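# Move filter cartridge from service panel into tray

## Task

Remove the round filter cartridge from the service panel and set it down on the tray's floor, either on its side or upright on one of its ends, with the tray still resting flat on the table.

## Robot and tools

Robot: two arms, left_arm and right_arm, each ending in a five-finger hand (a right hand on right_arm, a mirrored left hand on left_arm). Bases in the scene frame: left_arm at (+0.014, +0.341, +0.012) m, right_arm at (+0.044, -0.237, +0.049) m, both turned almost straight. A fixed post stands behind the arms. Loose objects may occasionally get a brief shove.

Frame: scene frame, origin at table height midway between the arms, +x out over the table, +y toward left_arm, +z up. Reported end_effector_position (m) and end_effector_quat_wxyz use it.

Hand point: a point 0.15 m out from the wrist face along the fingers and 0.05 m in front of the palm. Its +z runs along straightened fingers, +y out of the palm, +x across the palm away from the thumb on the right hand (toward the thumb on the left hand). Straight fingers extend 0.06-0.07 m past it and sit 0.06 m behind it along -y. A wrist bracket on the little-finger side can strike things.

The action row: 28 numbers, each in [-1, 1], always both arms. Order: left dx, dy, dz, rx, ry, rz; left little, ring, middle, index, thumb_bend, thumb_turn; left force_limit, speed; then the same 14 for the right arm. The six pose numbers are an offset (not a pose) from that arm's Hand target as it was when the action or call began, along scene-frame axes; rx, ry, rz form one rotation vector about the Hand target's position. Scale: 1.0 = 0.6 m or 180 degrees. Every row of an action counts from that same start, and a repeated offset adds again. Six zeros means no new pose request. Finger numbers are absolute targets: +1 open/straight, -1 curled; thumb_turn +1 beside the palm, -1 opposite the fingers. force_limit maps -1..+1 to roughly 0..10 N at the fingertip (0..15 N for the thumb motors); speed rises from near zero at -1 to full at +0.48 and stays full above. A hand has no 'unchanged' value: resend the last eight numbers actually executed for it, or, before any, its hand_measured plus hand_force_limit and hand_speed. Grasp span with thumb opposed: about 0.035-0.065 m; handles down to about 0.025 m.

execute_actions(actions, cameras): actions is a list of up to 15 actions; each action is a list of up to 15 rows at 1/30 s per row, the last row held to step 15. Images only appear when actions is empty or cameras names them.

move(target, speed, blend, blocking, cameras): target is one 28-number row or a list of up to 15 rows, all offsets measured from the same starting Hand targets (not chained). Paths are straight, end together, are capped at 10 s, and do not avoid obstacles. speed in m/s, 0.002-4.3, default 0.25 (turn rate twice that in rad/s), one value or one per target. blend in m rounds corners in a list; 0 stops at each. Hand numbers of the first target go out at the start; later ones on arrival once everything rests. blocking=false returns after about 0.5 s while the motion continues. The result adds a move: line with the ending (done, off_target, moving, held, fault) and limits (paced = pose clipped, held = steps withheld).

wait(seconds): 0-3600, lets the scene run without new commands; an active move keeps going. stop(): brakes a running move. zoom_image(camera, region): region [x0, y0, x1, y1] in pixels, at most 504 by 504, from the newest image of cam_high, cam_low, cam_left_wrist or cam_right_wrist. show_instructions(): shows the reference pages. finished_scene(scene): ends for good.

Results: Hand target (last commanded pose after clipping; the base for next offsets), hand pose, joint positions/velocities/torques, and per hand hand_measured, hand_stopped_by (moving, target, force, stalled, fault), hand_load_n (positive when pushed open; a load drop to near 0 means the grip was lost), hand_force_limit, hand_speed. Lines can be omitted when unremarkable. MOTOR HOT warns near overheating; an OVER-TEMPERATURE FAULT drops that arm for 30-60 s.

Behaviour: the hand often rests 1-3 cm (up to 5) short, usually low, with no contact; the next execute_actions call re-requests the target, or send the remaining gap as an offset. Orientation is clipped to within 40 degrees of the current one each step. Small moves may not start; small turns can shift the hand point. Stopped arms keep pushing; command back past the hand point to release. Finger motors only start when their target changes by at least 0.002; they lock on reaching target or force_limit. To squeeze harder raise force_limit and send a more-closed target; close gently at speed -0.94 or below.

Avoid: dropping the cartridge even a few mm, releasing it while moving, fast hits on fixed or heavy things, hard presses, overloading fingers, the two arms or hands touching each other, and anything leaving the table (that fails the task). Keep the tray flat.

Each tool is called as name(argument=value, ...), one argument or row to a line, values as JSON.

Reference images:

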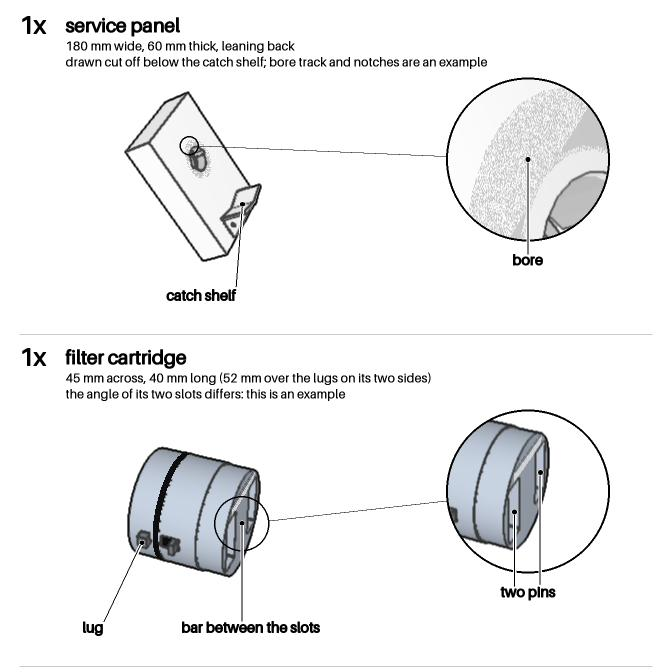

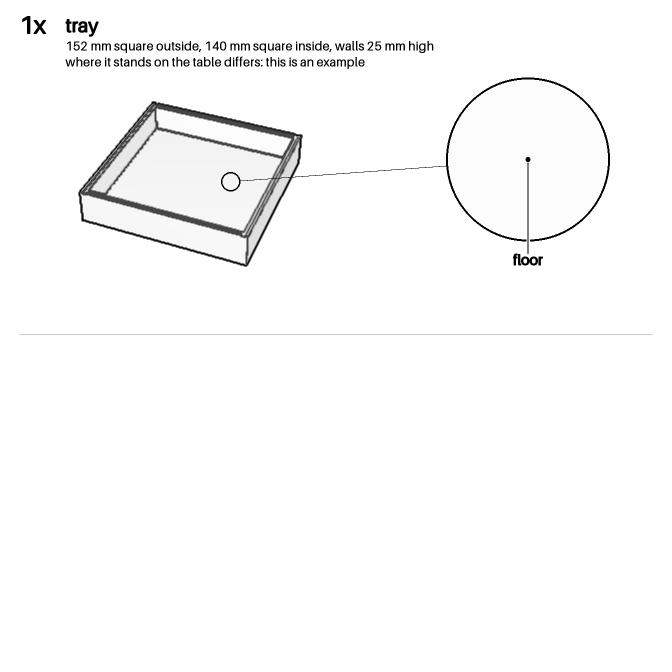

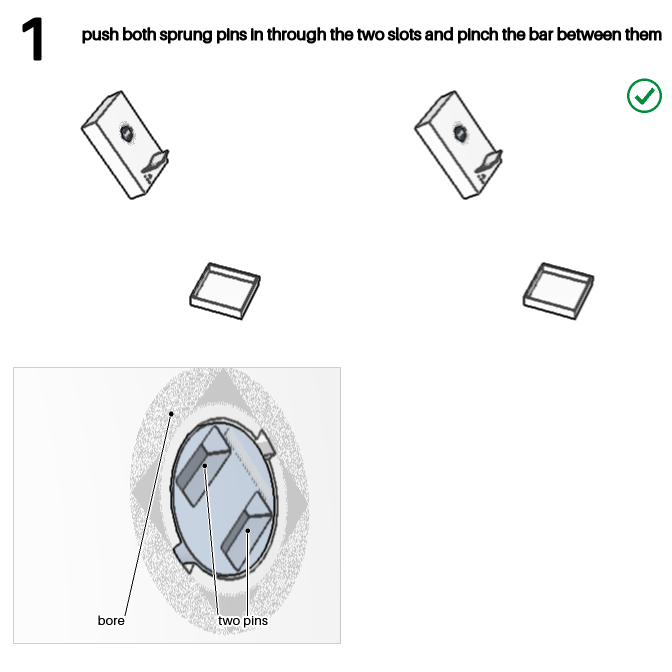

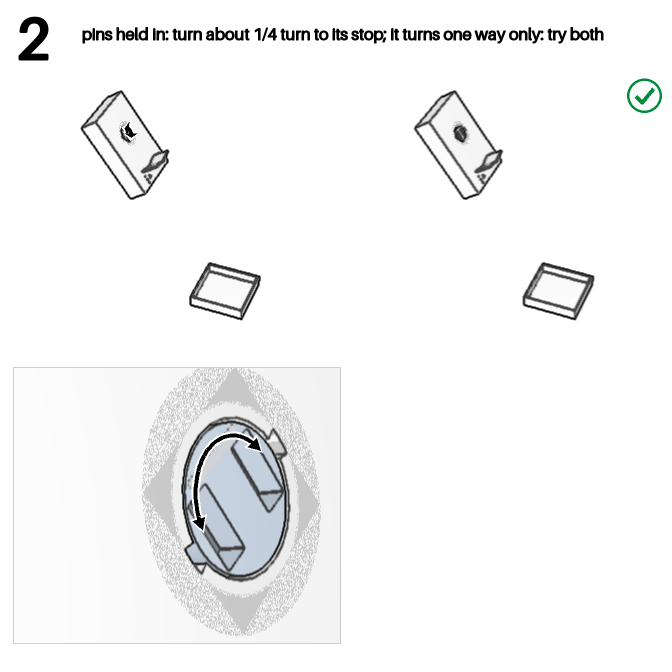

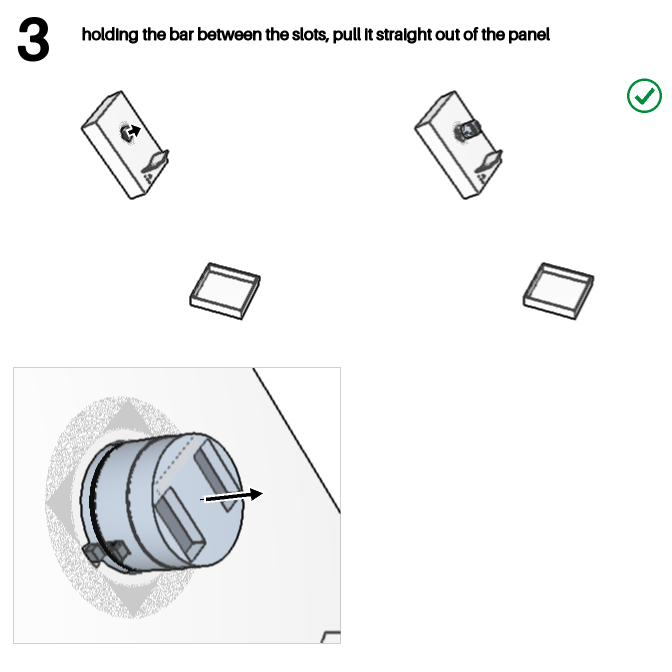

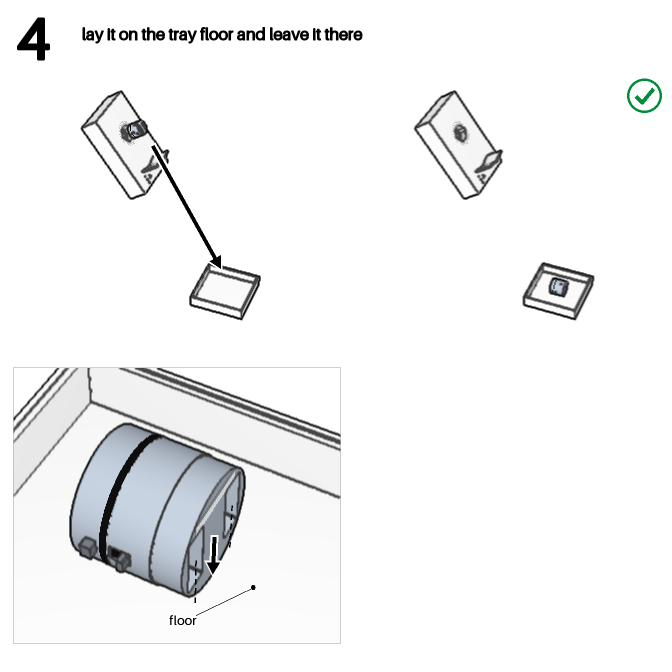

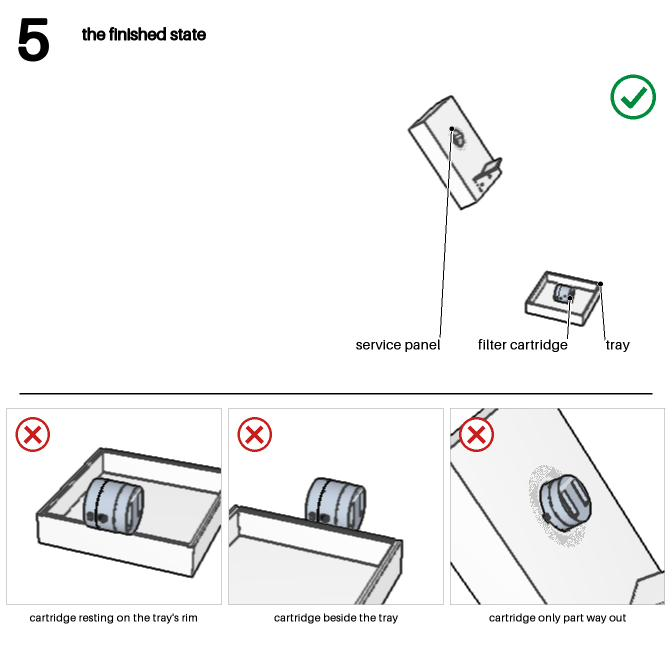

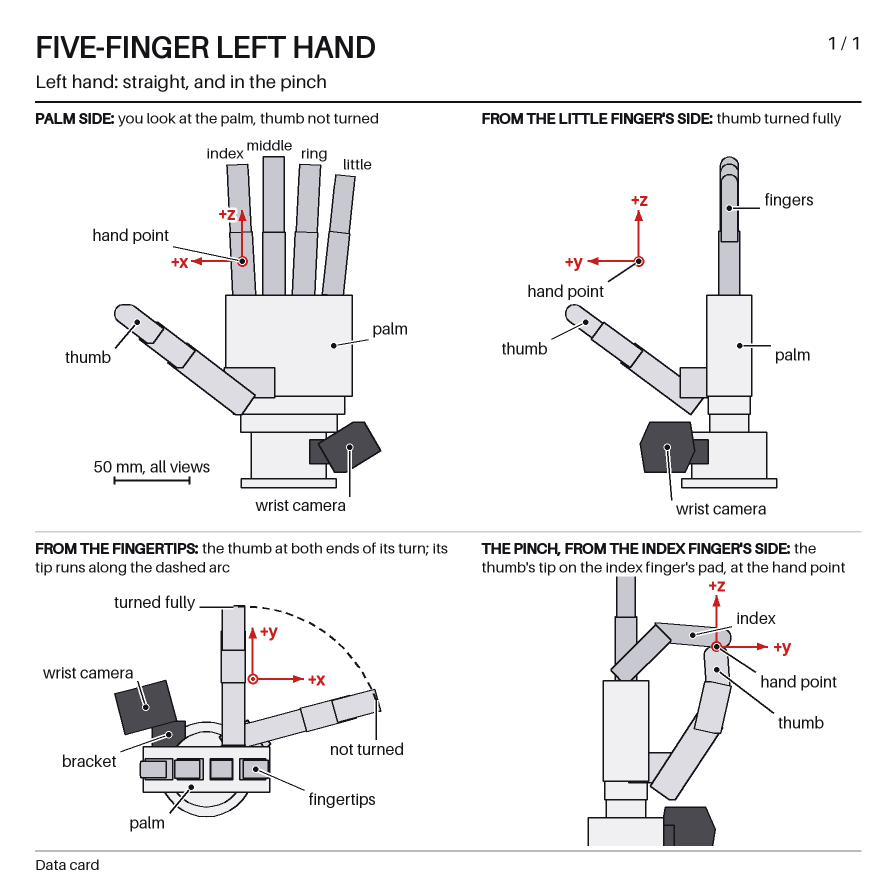

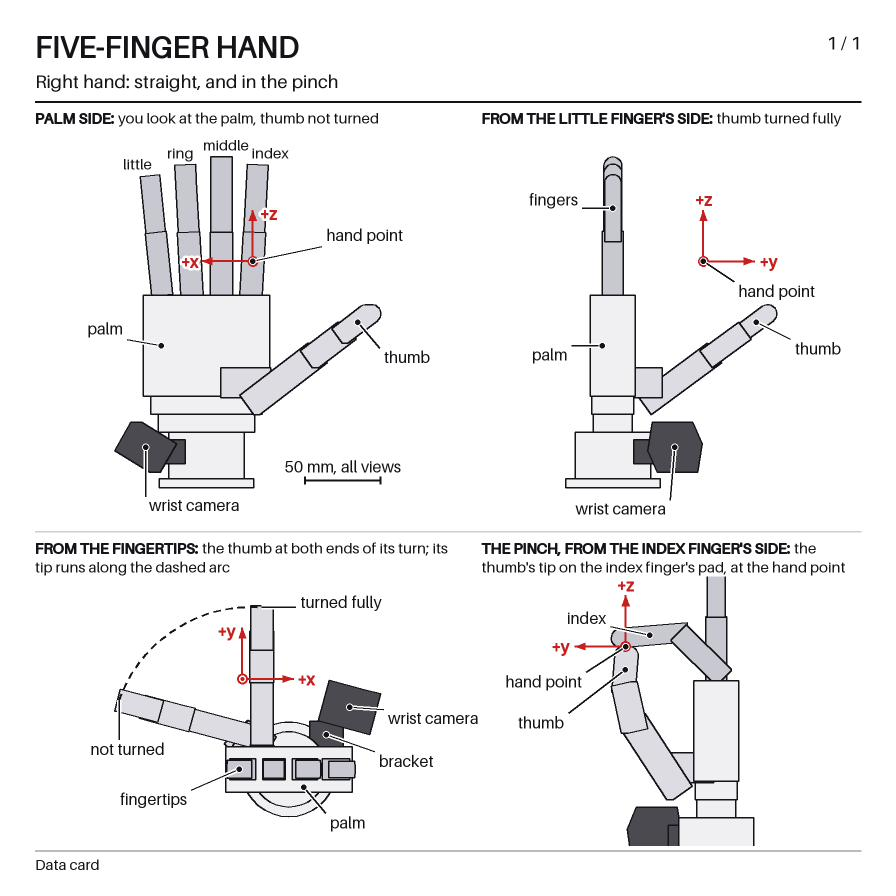

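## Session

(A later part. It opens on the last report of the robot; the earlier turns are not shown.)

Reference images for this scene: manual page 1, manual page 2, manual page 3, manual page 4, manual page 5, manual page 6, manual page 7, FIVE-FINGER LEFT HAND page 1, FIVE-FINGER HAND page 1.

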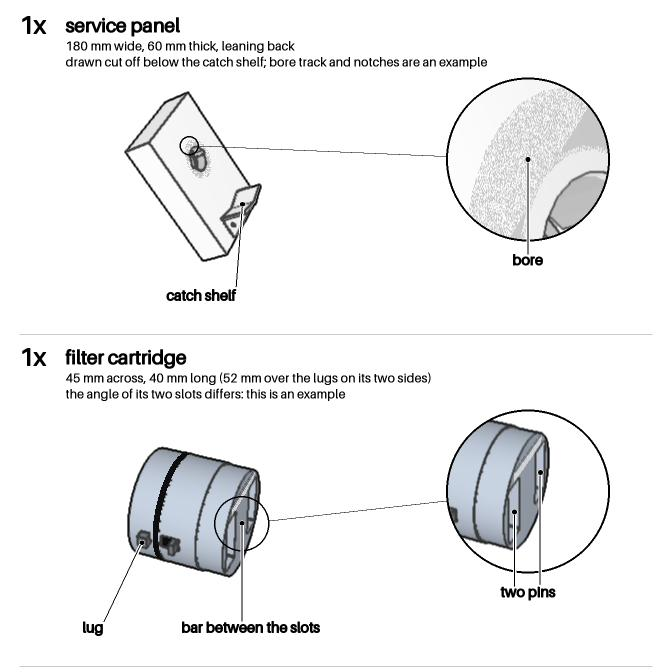

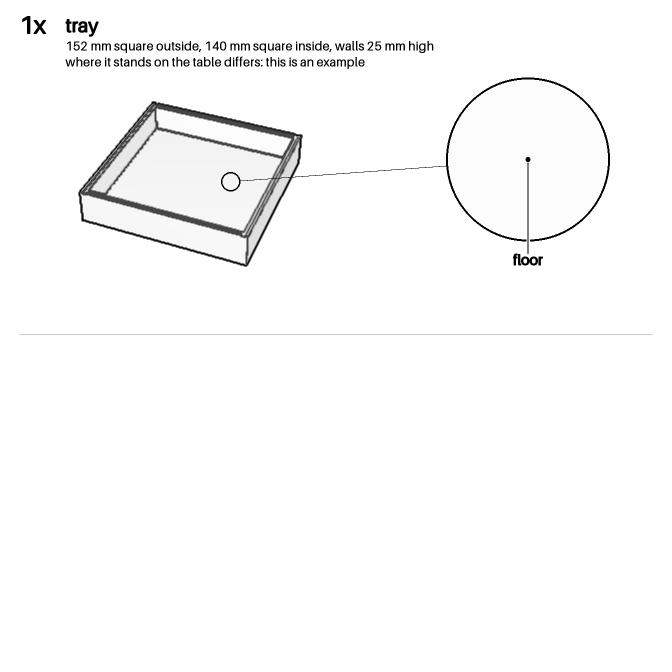

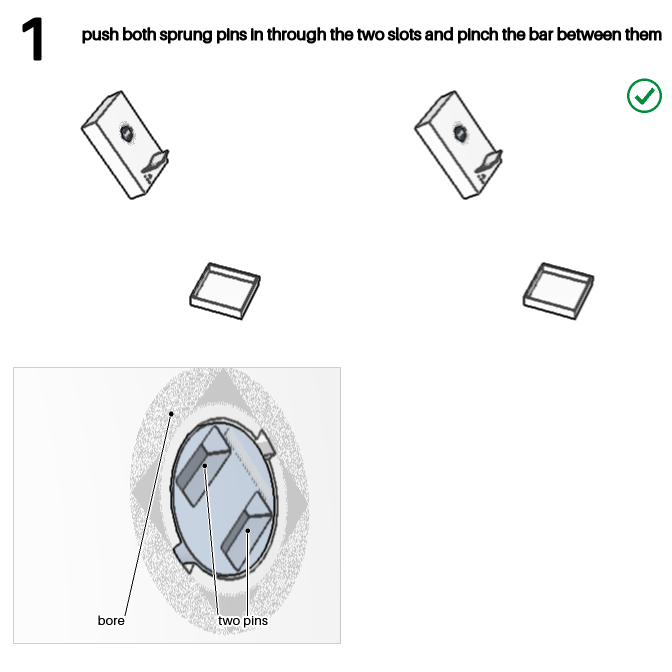

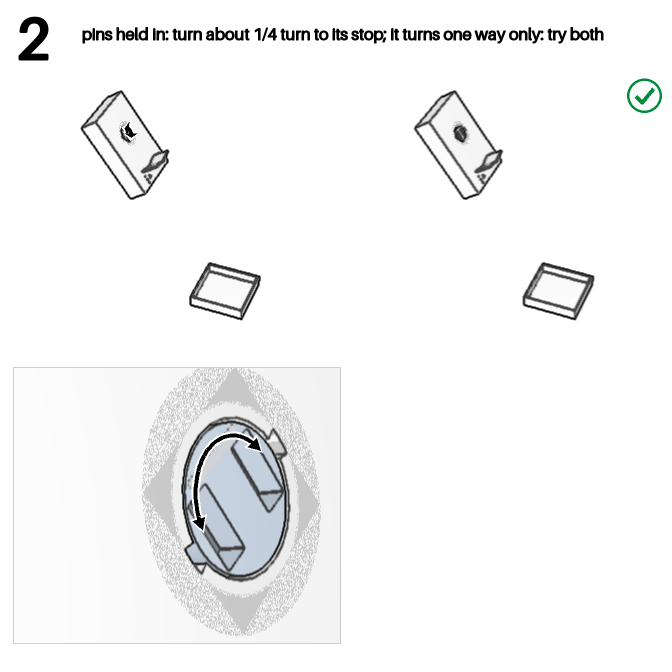

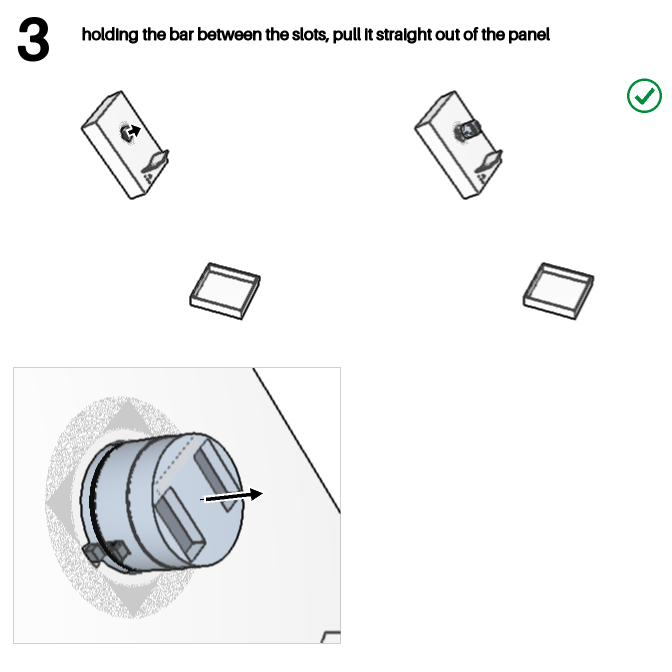

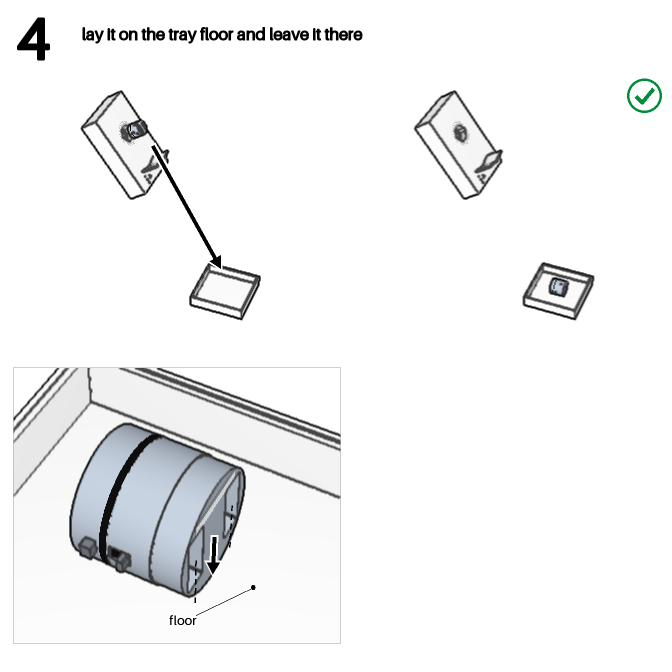

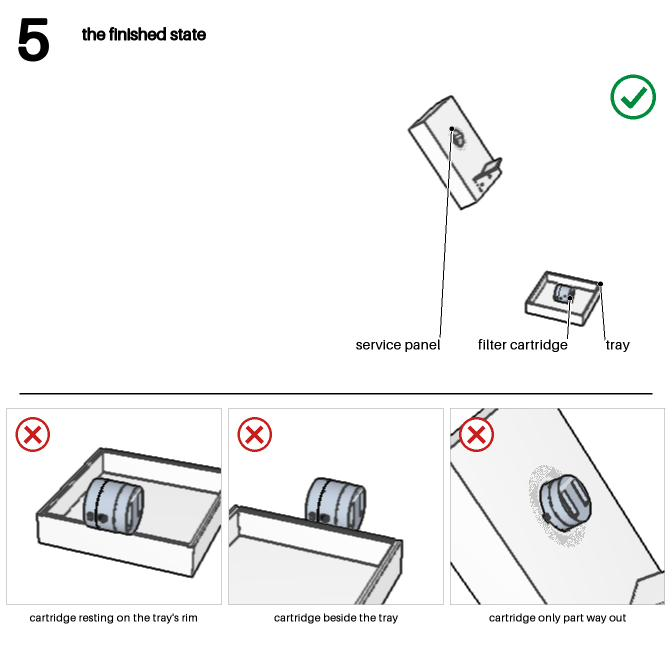

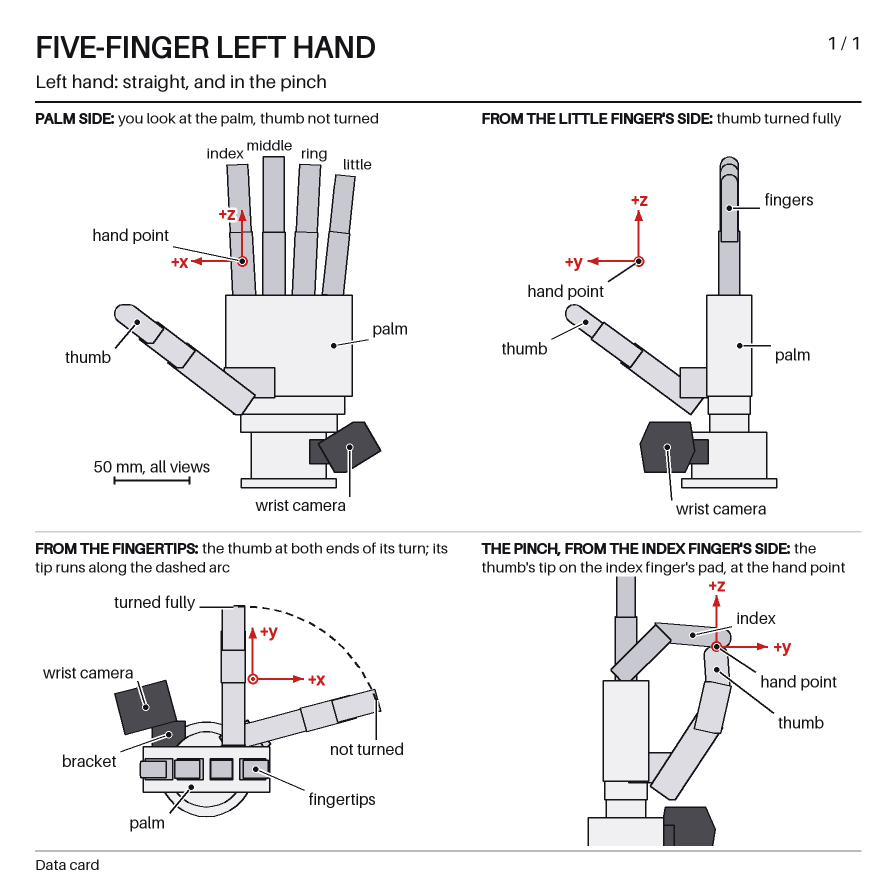

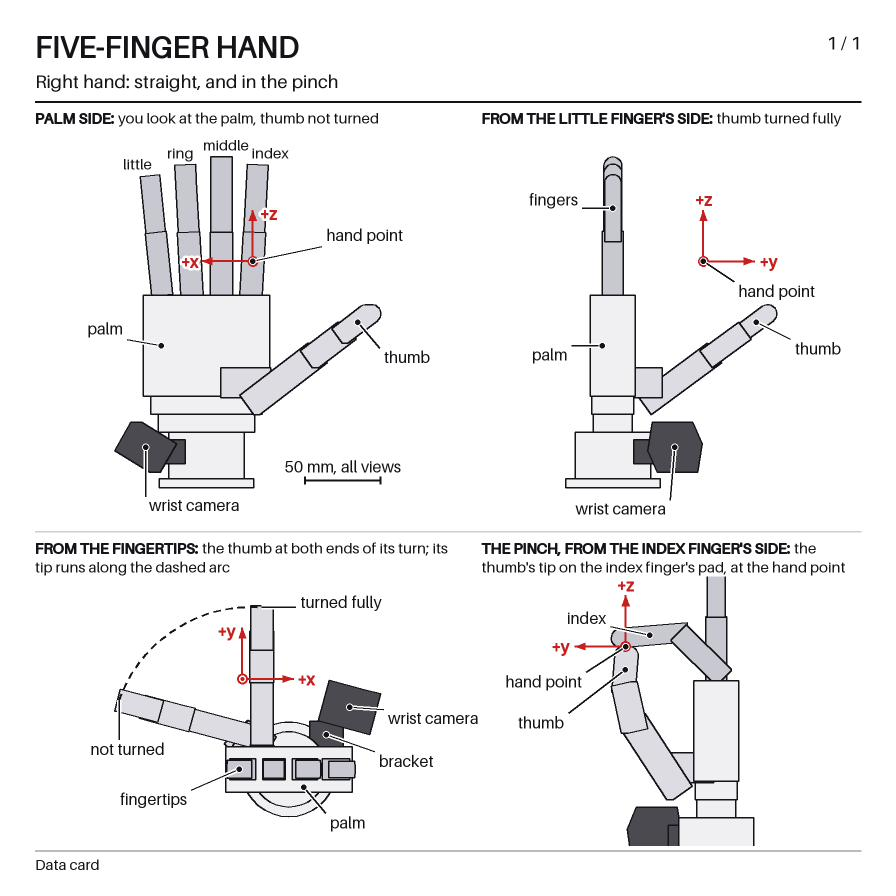

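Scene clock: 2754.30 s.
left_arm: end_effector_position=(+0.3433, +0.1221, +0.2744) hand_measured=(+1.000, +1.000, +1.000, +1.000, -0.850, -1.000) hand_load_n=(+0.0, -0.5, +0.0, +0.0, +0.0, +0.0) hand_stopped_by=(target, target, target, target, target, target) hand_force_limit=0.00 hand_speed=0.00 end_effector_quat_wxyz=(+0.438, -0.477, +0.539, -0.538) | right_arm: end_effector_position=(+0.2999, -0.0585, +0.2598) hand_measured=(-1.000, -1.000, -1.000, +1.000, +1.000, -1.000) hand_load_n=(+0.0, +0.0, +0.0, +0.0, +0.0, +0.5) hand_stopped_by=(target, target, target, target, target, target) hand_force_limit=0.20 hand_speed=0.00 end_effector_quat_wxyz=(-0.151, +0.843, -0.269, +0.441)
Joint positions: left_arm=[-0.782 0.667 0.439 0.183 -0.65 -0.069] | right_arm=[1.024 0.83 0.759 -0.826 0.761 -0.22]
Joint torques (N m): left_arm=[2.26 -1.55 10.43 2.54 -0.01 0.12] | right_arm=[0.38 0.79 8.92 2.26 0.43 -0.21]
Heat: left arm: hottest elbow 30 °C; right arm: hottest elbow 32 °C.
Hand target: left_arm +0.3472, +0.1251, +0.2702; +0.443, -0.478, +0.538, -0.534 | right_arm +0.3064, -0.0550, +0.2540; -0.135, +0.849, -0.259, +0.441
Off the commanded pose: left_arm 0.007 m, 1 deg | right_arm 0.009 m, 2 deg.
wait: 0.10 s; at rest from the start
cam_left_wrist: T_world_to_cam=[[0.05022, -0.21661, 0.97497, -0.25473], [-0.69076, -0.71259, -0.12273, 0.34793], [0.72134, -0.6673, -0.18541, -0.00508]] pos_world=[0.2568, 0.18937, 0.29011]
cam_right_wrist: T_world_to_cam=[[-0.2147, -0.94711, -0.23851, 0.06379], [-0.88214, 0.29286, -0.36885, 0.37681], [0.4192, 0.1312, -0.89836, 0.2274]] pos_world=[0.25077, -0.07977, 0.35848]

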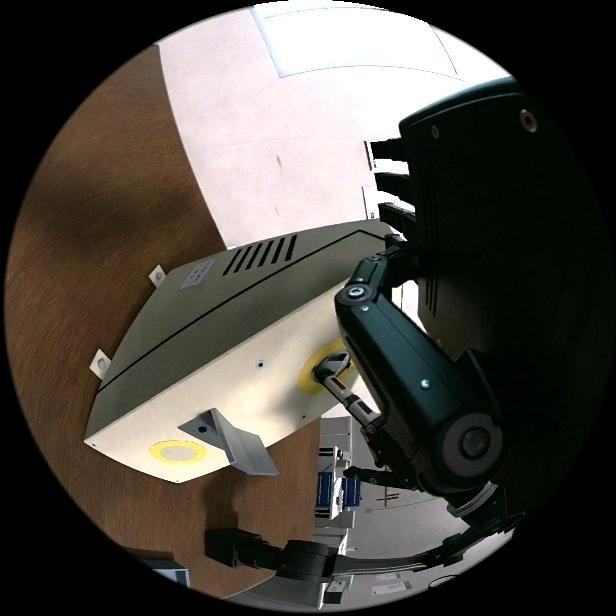

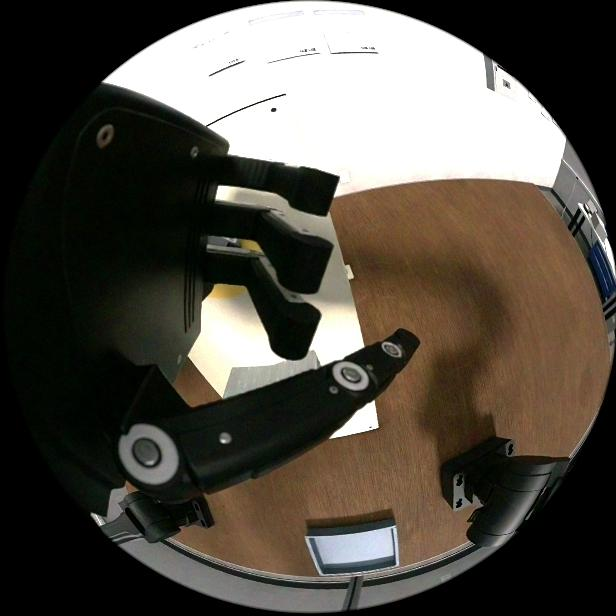

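move(
  target=[
    [0,0,0,0,0,0,1,1,1,1,-0.85,-1,0,0.0,0.0082,0,-0.0057,0,0,0,-1,-1,-1,1,1,-1,0.2,0.0],
  ],
  speed=0.03,
)

move(
  target=[
    [0,0,0,0,0,0,1,1,1,1,-0.85,-1,0,0.0,0.0082,0,-0.0057,0,0,0,-1,-1,-1,1,1,-1,0.2,0.0],
  ],
  speed=0.03,
  cameras=["cam_left_wrist"],
)

zoom_image(
  camera="cam_left_wrist",
  region=[312, 355, 352, 395],
)

Scene clock: 2762.13 s.
left_arm: end_effector_position=(+0.3433, +0.1221, +0.2744) hand_measured=(+1.000, +1.000, +1.000, +1.000, -0.850, -1.000) hand_load_n=(+0.0, -0.5, +0.0, +0.0, +0.0, +0.0) hand_stopped_by=(target, target, target, target, target, target) hand_force_limit=0.00 hand_speed=0.00 end_effector_quat_wxyz=(+0.438, -0.477, +0.539, -0.538) | right_arm: end_effector_position=(+0.3008, -0.0583, +0.2606) hand_measured=(-1.000, -1.000, -1.000, +1.000, +1.000, -1.000) hand_load_n=(+0.0, +0.0, +0.0, -3.0, +0.0, +0.0) hand_stopped_by=(target, target, target, target, target, target) hand_force_limit=0.20 hand_speed=0.00 end_effector_quat_wxyz=(-0.149, +0.846, -0.260, +0.442)
Joint positions: left_arm=[-0.782 0.667 0.439 0.183 -0.65 -0.069] | right_arm=[1.024 0.83 0.759 -0.82 0.759 -0.243]
Joint torques (N m): left_arm=[2.43 -1.49 10.5 2.55 -0.01 0.11] | right_arm=[-0.73 1.32 8.36 2.99 0.17 -0.16]
Heat: left arm: hottest elbow 30 °C; right arm: hottest elbow 32 °C.
Hand target: left_arm +0.3472, +0.1251, +0.2702; +0.443, -0.478, +0.538, -0.534 | right_arm +0.3113, -0.0550, +0.2506; -0.135, +0.849, -0.259, +0.441
Off the commanded pose: left_arm 0.007 m, 1 deg | right_arm 0.015 m, 2 deg.
move: off_target (right_arm)

Scene clock: 2762.90 s.
left_arm: end_effector_position=(+0.3433, +0.1221, +0.2744) hand_measured=(+1.000, +1.000, +1.000, +1.000, -0.850, -1.000) hand_load_n=(+0.0, +0.0, +0.0, +0.0, +0.0, +0.0) hand_stopped_by=(target, target, target, target, target, target) hand_force_limit=0.00 hand_speed=0.00 end_effector_quat_wxyz=(+0.438, -0.477, +0.539, -0.538) | right_arm: end_effector_position=(+0.3020, -0.0585, +0.2608) hand_measured=(-1.000, -1.000, -1.000, +1.000, +1.000, -1.000) hand_load_n=(+0.0, +0.0, +0.0, -6.5, +0.0, +0.0) hand_stopped_by=(target, target, target, target, target, target) hand_force_limit=0.20 hand_speed=0.00 end_effector_quat_wxyz=(-0.148, +0.848, -0.252, +0.441)
Joint positions: left_arm=[-0.782 0.667 0.439 0.183 -0.65 -0.069] | right_arm=[1.019 0.83 0.759 -0.814 0.749 -0.265]
Joint torques (N m): left_arm=[2.32 -1.49 10.47 2.54 -0.01 0.12] | right_arm=[-1.44 1.55 7.99 3.77 0.19 -0.09]
Heat: left arm: hottest elbow 30 °C; right arm: hottest elbow 32 °C.
Hand target: left_arm +0.3472, +0.1251, +0.2702; +0.443, -0.478, +0.538, -0.534 | right_arm +0.3162, -0.0549, +0.2472; -0.135, +0.849, -0.259, +0.441
Off the commanded pose: left_arm 0.007 m, 1 deg | right_arm 0.020 m, 2 deg.
move: off_target (right_arm)
cam_left_wrist: T_world_to_cam=[[0.05022, -0.21661, 0.97497, -0.25473], [-0.69076, -0.71259, -0.12273, 0.34793], [0.72134, -0.6673, -0.18541, -0.00508]] pos_world=[0.2568, 0.18937, 0.29011]

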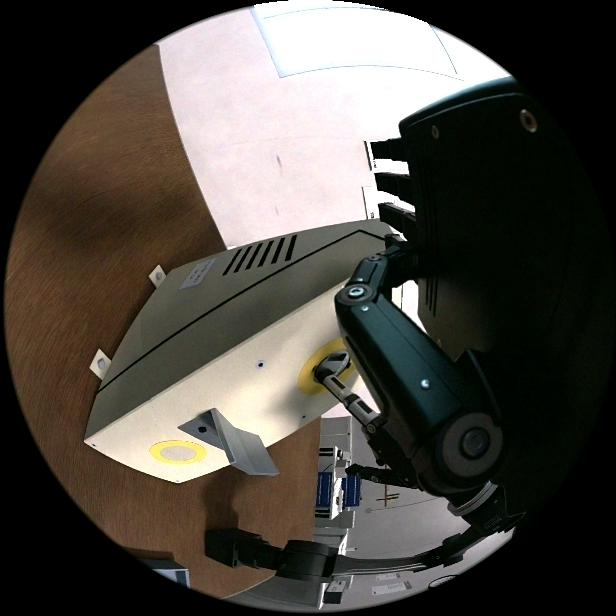

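Scaled by 12.600 from the camera's image (finer frame: 880x880).

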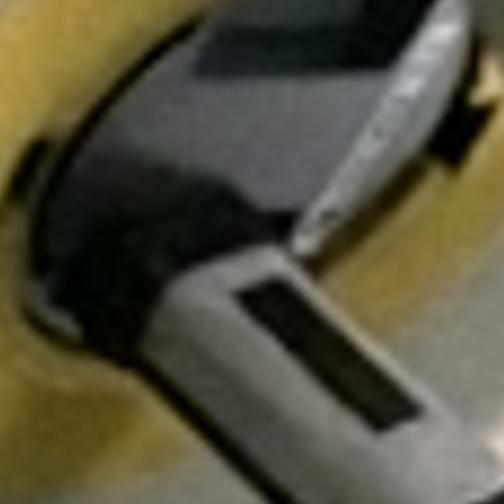

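move(
  target=[
    [0,0,0,0,0,0,1,1,1,1,-0.85,-1,0,0.0,-0.0033,-0.0061,-0.0047,0,0,0,-1,-1,-1,1,1,-1,0.2,0.0],
  ],
  speed=0.03,
)

move(
  target=[
    [0,0,0,0,0,0,1,1,1,1,-0.85,-1,0,0.0,-0.0033,-0.0061,-0.0047,0,0,0,-1,-1,-1,1,1,-1,0.2,0.0],
  ],
  speed=0.03,
  cameras=["cam_left_wrist"],
)

zoom_image(
  camera="cam_left_wrist",
  region=[312, 355, 352, 395],
)

Scene clock: 2790.97 s.
left_arm: end_effector_position=(+0.3433, +0.1221, +0.2744) hand_measured=(+1.000, +1.000, +1.000, +1.000, -0.850, -1.000) hand_load_n=(+0.0, +0.0, +0.0, +0.0, +0.0, +0.0) hand_stopped_by=(target, target, target, target, target, target) hand_force_limit=0.00 hand_speed=0.00 end_effector_quat_wxyz=(+0.438, -0.477, +0.539, -0.538) | right_arm: end_effector_position=(+0.3022, -0.0588, +0.2610) hand_measured=(-1.000, -1.000, -1.000, +1.000, +1.000, -1.000) hand_load_n=(+0.0, +0.0, +0.5, -7.0, +0.0, +0.0) hand_stopped_by=(target, target, target, target, target, target) hand_force_limit=0.20 hand_speed=0.00 end_effector_quat_wxyz=(-0.148, +0.849, -0.252, +0.441)
Joint positions: left_arm=[-0.782 0.667 0.439 0.183 -0.65 -0.069] | right_arm=[1.017 0.829 0.759 -0.813 0.746 -0.267]
Joint torques (N m): left_arm=[2.26 -1.38 10.48 2.54 -0.01 0.11] | right_arm=[-1.55 0.85 6.98 3.85 0.26 -0.09]
Heat: left arm: hottest elbow 30 °C; right arm: hottest elbow 32 °C.
Hand target: left_arm +0.3472, +0.1251, +0.2702; +0.443, -0.478, +0.538, -0.534 | right_arm +0.3142, -0.0587, +0.2444; -0.135, +0.849, -0.259, +0.441
Off the commanded pose: left_arm 0.007 m, 1 deg | right_arm 0.021 m, 2 deg.
move: off_target (right_arm)

Scene clock: 2791.53 s.
left_arm: end_effector_position=(+0.3433, +0.1221, +0.2744) hand_measured=(+1.000, +1.000, +1.000, +1.000, -0.850, -1.000) hand_load_n=(+0.0, +0.0, +0.0, +0.0, +0.0, +0.0) hand_stopped_by=(target, target, target, target, target, target) hand_force_limit=0.00 hand_speed=0.00 end_effector_quat_wxyz=(+0.438, -0.477, +0.539, -0.538) | right_arm: end_effector_position=(+0.3021, -0.0592, +0.2605) hand_measured=(-1.000, -1.000, -1.000, +1.000, +1.000, -1.000) hand_load_n=(+0.0, +0.5, +0.0, -5.5, +0.0, +0.0) hand_stopped_by=(target, target, target, target, target, target) hand_force_limit=0.20 hand_speed=0.00 end_effector_quat_wxyz=(-0.152, +0.847, -0.254, +0.441)
Joint positions: left_arm=[-0.782 0.667 0.439 0.183 -0.65 -0.069] | right_arm=[1.014 0.821 0.752 -0.805 0.743 -0.267]
Joint torques (N m): left_arm=[2.26 -1.49 10.5 2.54 -0.01 0.12] | right_arm=[-1.38 0.5 6.56 3.52 0.32 -0.09]
Heat: left arm: hottest elbow 30 °C; right arm: hottest elbow 32 °C.
Hand target: left_arm +0.3472, +0.1251, +0.2702; +0.443, -0.478, +0.538, -0.534 | right_arm +0.3123, -0.0624, +0.2417; -0.135, +0.849, -0.259, +0.441
Off the commanded pose: left_arm 0.007 m, 1 deg | right_arm 0.022 m, 2 deg.
move: off_target (right_arm)
cam_left_wrist: T_world_to_cam=[[0.05022, -0.21661, 0.97497, -0.25473], [-0.69076, -0.71259, -0.12273, 0.34793], [0.72134, -0.6673, -0.18541, -0.00508]] pos_world=[0.2568, 0.18937, 0.29011]

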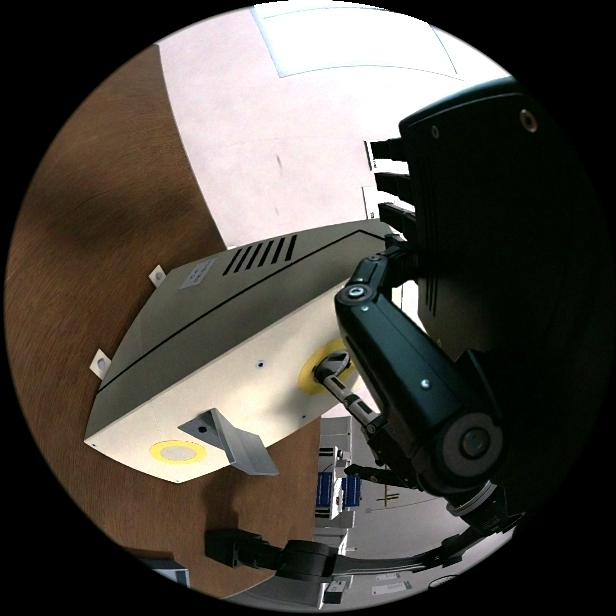

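Scaled by 12.600 from the camera's image (finer frame: 880x880).

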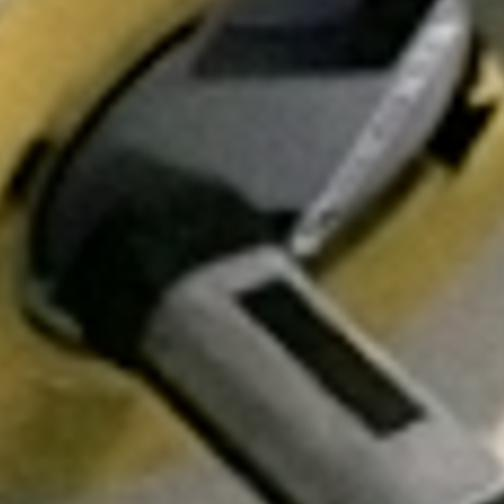

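move(
  target=[
    [0,0,0,0,0,0,1,1,1,1,-0.85,-1,0,0.0,-0.0053,-0.0098,-0.0075,0,0,0,-1,-1,-1,1,1,-1,0.2,0.0],
  ],
  speed=0.03,
)

move(
  target=[
    [0,0,0,0,0,0,1,1,1,1,-0.85,-1,0,0.0,-0.0053,-0.0098,-0.0075,0,0,0,-1,-1,-1,1,1,-1,0.2,0.0],
  ],
  speed=0.03,
  cameras=["cam_left_wrist"],
)

zoom_image(
  camera="cam_left_wrist",
  region=[312, 355, 352, 395],
)

Scene clock: 2796.07 s.
left_arm: end_effector_position=(+0.3433, +0.1221, +0.2744) hand_measured=(+1.000, +1.000, +1.000, +1.000, -0.850, -1.000) hand_load_n=(+0.0, +0.0, +0.0, +0.0, +0.0, +0.0) hand_stopped_by=(target, target, target, target, target, target) hand_force_limit=0.00 hand_speed=0.00 end_effector_quat_wxyz=(+0.438, -0.477, +0.539, -0.538) | right_arm: end_effector_position=(+0.3016, -0.0601, +0.2586) hand_measured=(-1.000, -1.000, -1.000, +1.000, +1.000, -1.000) hand_load_n=(+0.0, +0.0, +0.0, -3.0, +0.0, +0.5) hand_stopped_by=(target, target, target, target, target, target) hand_force_limit=0.20 hand_speed=0.00 end_effector_quat_wxyz=(-0.161, +0.844, -0.257, +0.442)
Joint positions: left_arm=[-0.782 0.667 0.439 0.183 -0.65 -0.069] | right_arm=[1.012 0.805 0.737 -0.786 0.739 -0.267]
Joint torques (N m): left_arm=[2.37 -1.44 10.45 2.52 -0.01 0.12] | right_arm=[-1.55 0.21 6.19 2.88 0.39 -0.12]
Heat: left arm: hottest elbow 30 °C; right arm: hottest elbow 32 °C.
Hand target: left_arm +0.3472, +0.1251, +0.2702; +0.443, -0.478, +0.538, -0.534 | right_arm +0.3090, -0.0682, +0.2371; -0.135, +0.849, -0.259, +0.441
Off the commanded pose: left_arm 0.007 m, 1 deg | right_arm 0.024 m, 3 deg.
move: off_target (right_arm)

Scene clock: 2796.73 s.
left_arm: end_effector_position=(+0.3433, +0.1221, +0.2744) hand_measured=(+1.000, +1.000, +1.000, +1.000, -0.850, -1.000) hand_load_n=(+0.0, +0.0, +0.0, +0.0, +0.0, +0.5) hand_stopped_by=(target, target, target, target, target, target) hand_force_limit=0.00 hand_speed=0.00 end_effector_quat_wxyz=(+0.438, -0.477, +0.539, -0.538) | right_arm: end_effector_position=(+0.3010, -0.0615, +0.2567) hand_measured=(-1.000, -1.000, -1.000, +1.000, +1.000, -1.000) hand_load_n=(+0.0, +0.0, +0.0, +0.0, +0.0, +0.0) hand_stopped_by=(target, target, target, target, target, target) hand_force_limit=0.20 hand_speed=0.00 end_effector_quat_wxyz=(-0.168, +0.841, -0.260, +0.443)
Joint positions: left_arm=[-0.782 0.667 0.439 0.183 -0.65 -0.069] | right_arm=[1.009 0.789 0.721 -0.77 0.735 -0.267]
Joint torques (N m): left_arm=[2.26 -1.38 10.48 2.56 -0.02 0.11] | right_arm=[-1.44 0.32 5.81 2.28 0.45 -0.14]
Heat: left arm: hottest elbow 30 °C; right arm: hottest elbow 32 °C.
Hand target: left_arm +0.3472, +0.1251, +0.2702; +0.443, -0.478, +0.538, -0.534 | right_arm +0.3059, -0.0741, +0.2327; -0.135, +0.849, -0.259, +0.441
Off the commanded pose: left_arm 0.007 m, 1 deg | right_arm 0.028 m, 4 deg.
move: off_target (right_arm)
cam_left_wrist: T_world_to_cam=[[0.05022, -0.21661, 0.97497, -0.25473], [-0.69076, -0.71259, -0.12273, 0.34793], [0.72134, -0.6673, -0.18541, -0.00508]] pos_world=[0.2568, 0.18937, 0.29011]

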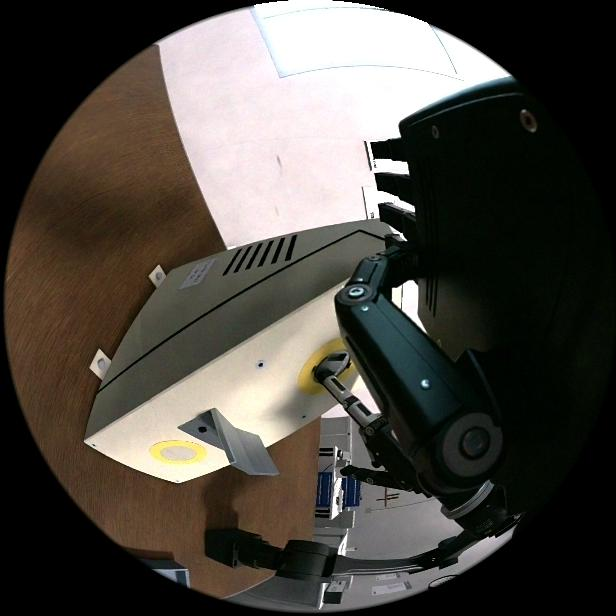

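Scaled by 12.600 from the camera's image (finer frame: 880x880).

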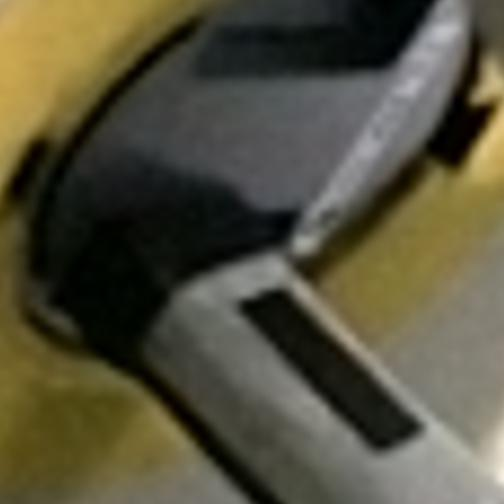

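move(
  target=[
    [0,0,0,0,0,0,1,1,1,1,-0.85,-1,0,0.0,-0.0632,0.021,0.0788,0,0,0,-1,-1,-1,1,-0.5,-1,0.2,0.0],
    [0,0,0,0,0,0,1,1,1,1,-0.85,-1,0,0.0,-0.02,0.05,0.08,0.1991,-0.2253,0.2052,1,1,1,0.19,-0.5,-1,0.2,0.0],
    [0,0,0,0,0,0,1,1,1,1,-0.85,-1,0,0.0,0.0243,0.07,0.049,0.1991,-0.2253,0.2052,1,1,1,0.19,-0.5,-1,0.2,0.0],
  ],
  speed=[0.1,0.2,0.1],
  cameras=["cam_left_wrist","cam_right_wrist"],
)

zoom_image(
  camera="cam_right_wrist",
  region=[260, 230, 400, 370],
)

Scene clock: 2904.70 s.
left_arm: end_effector_position=(+0.3433, +0.1221, +0.2744) hand_measured=(+1.000, +1.000, +1.000, +1.000, -0.850, -1.000) hand_load_n=(+0.0, +0.0, +0.0, +0.0, +0.0, +0.0) hand_stopped_by=(target, target, target, target, target, target) hand_force_limit=0.00 hand_speed=0.00 end_effector_quat_wxyz=(+0.438, -0.477, +0.539, -0.538) | right_arm: end_effector_position=(+0.3199, -0.0312, +0.2632) hand_measured=(+1.000, +1.000, -0.942, +0.190, +0.398, -1.000) hand_load_n=(+0.0, +0.0, -14.5, +0.0, +14.0, +5.0) hand_stopped_by=(target, target, stalled, target, force, target) hand_force_limit=0.20 hand_speed=0.00 end_effector_quat_wxyz=(+0.583, -0.607, +0.040, -0.538)
Joint positions: left_arm=[-0.782 0.667 0.439 0.183 -0.65 -0.069] | right_arm=[0.583 0.509 0.06 0.716 -0.181 -0.631]
Joint torques (N m): left_arm=[2.32 -1.44 10.45 2.54 -0.01 0.11] | right_arm=[0.38 2.61 7.72 3.07 -0.15 0.13]
Heat: left arm: hottest elbow 30 °C; right arm: hottest elbow 29 °C.
Hand target: left_arm +0.3472, +0.1251, +0.2702; +0.443, -0.478, +0.538, -0.534 | right_arm +0.3204, -0.0321, +0.2619; +0.586, -0.605, +0.044, -0.537
Off the commanded pose: left_arm 0.007 m, 1 deg | right_arm 0.002 m, 1 deg.
move: done
cam_left_wrist: T_world_to_cam=[[0.05022, -0.21661, 0.97497, -0.25473], [-0.69076, -0.71259, -0.12273, 0.34793], [0.72134, -0.6673, -0.18541, -0.00508]] pos_world=[0.2568, 0.18937, 0.29011]
cam_right_wrist: T_world_to_cam=[[0.63457, -0.54194, -0.55102, -0.08198], [-0.57427, 0.14651, -0.80545, 0.39955], [0.51724, 0.82755, -0.21825, 0.0299]] pos_world=[0.26601, -0.12771, 0.28318]

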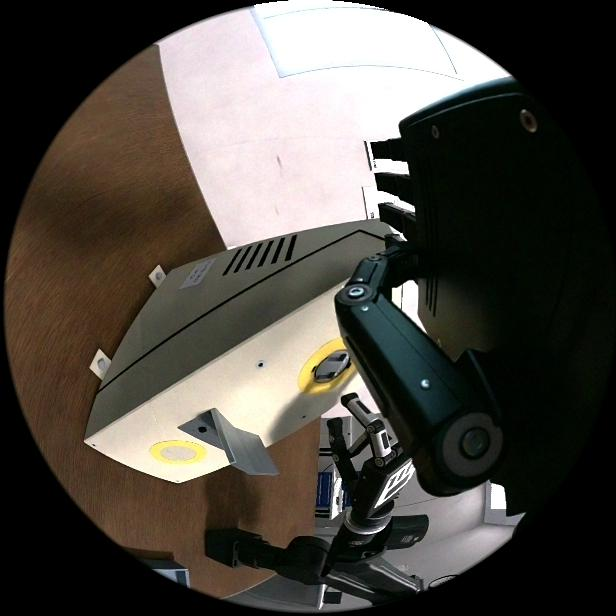

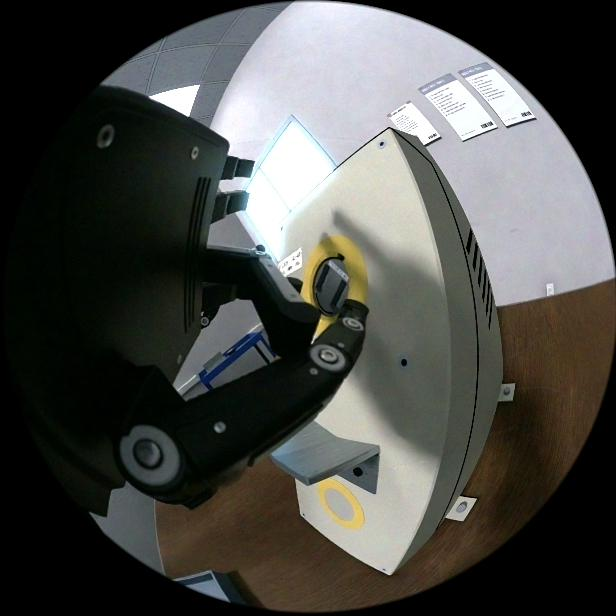

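Scaled by 3.600 from the camera's image (finer frame: 880x880).

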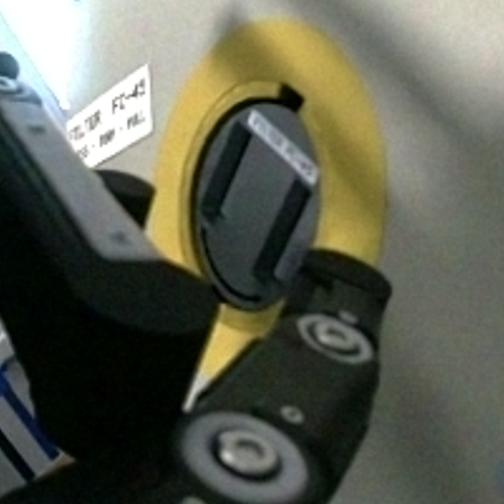

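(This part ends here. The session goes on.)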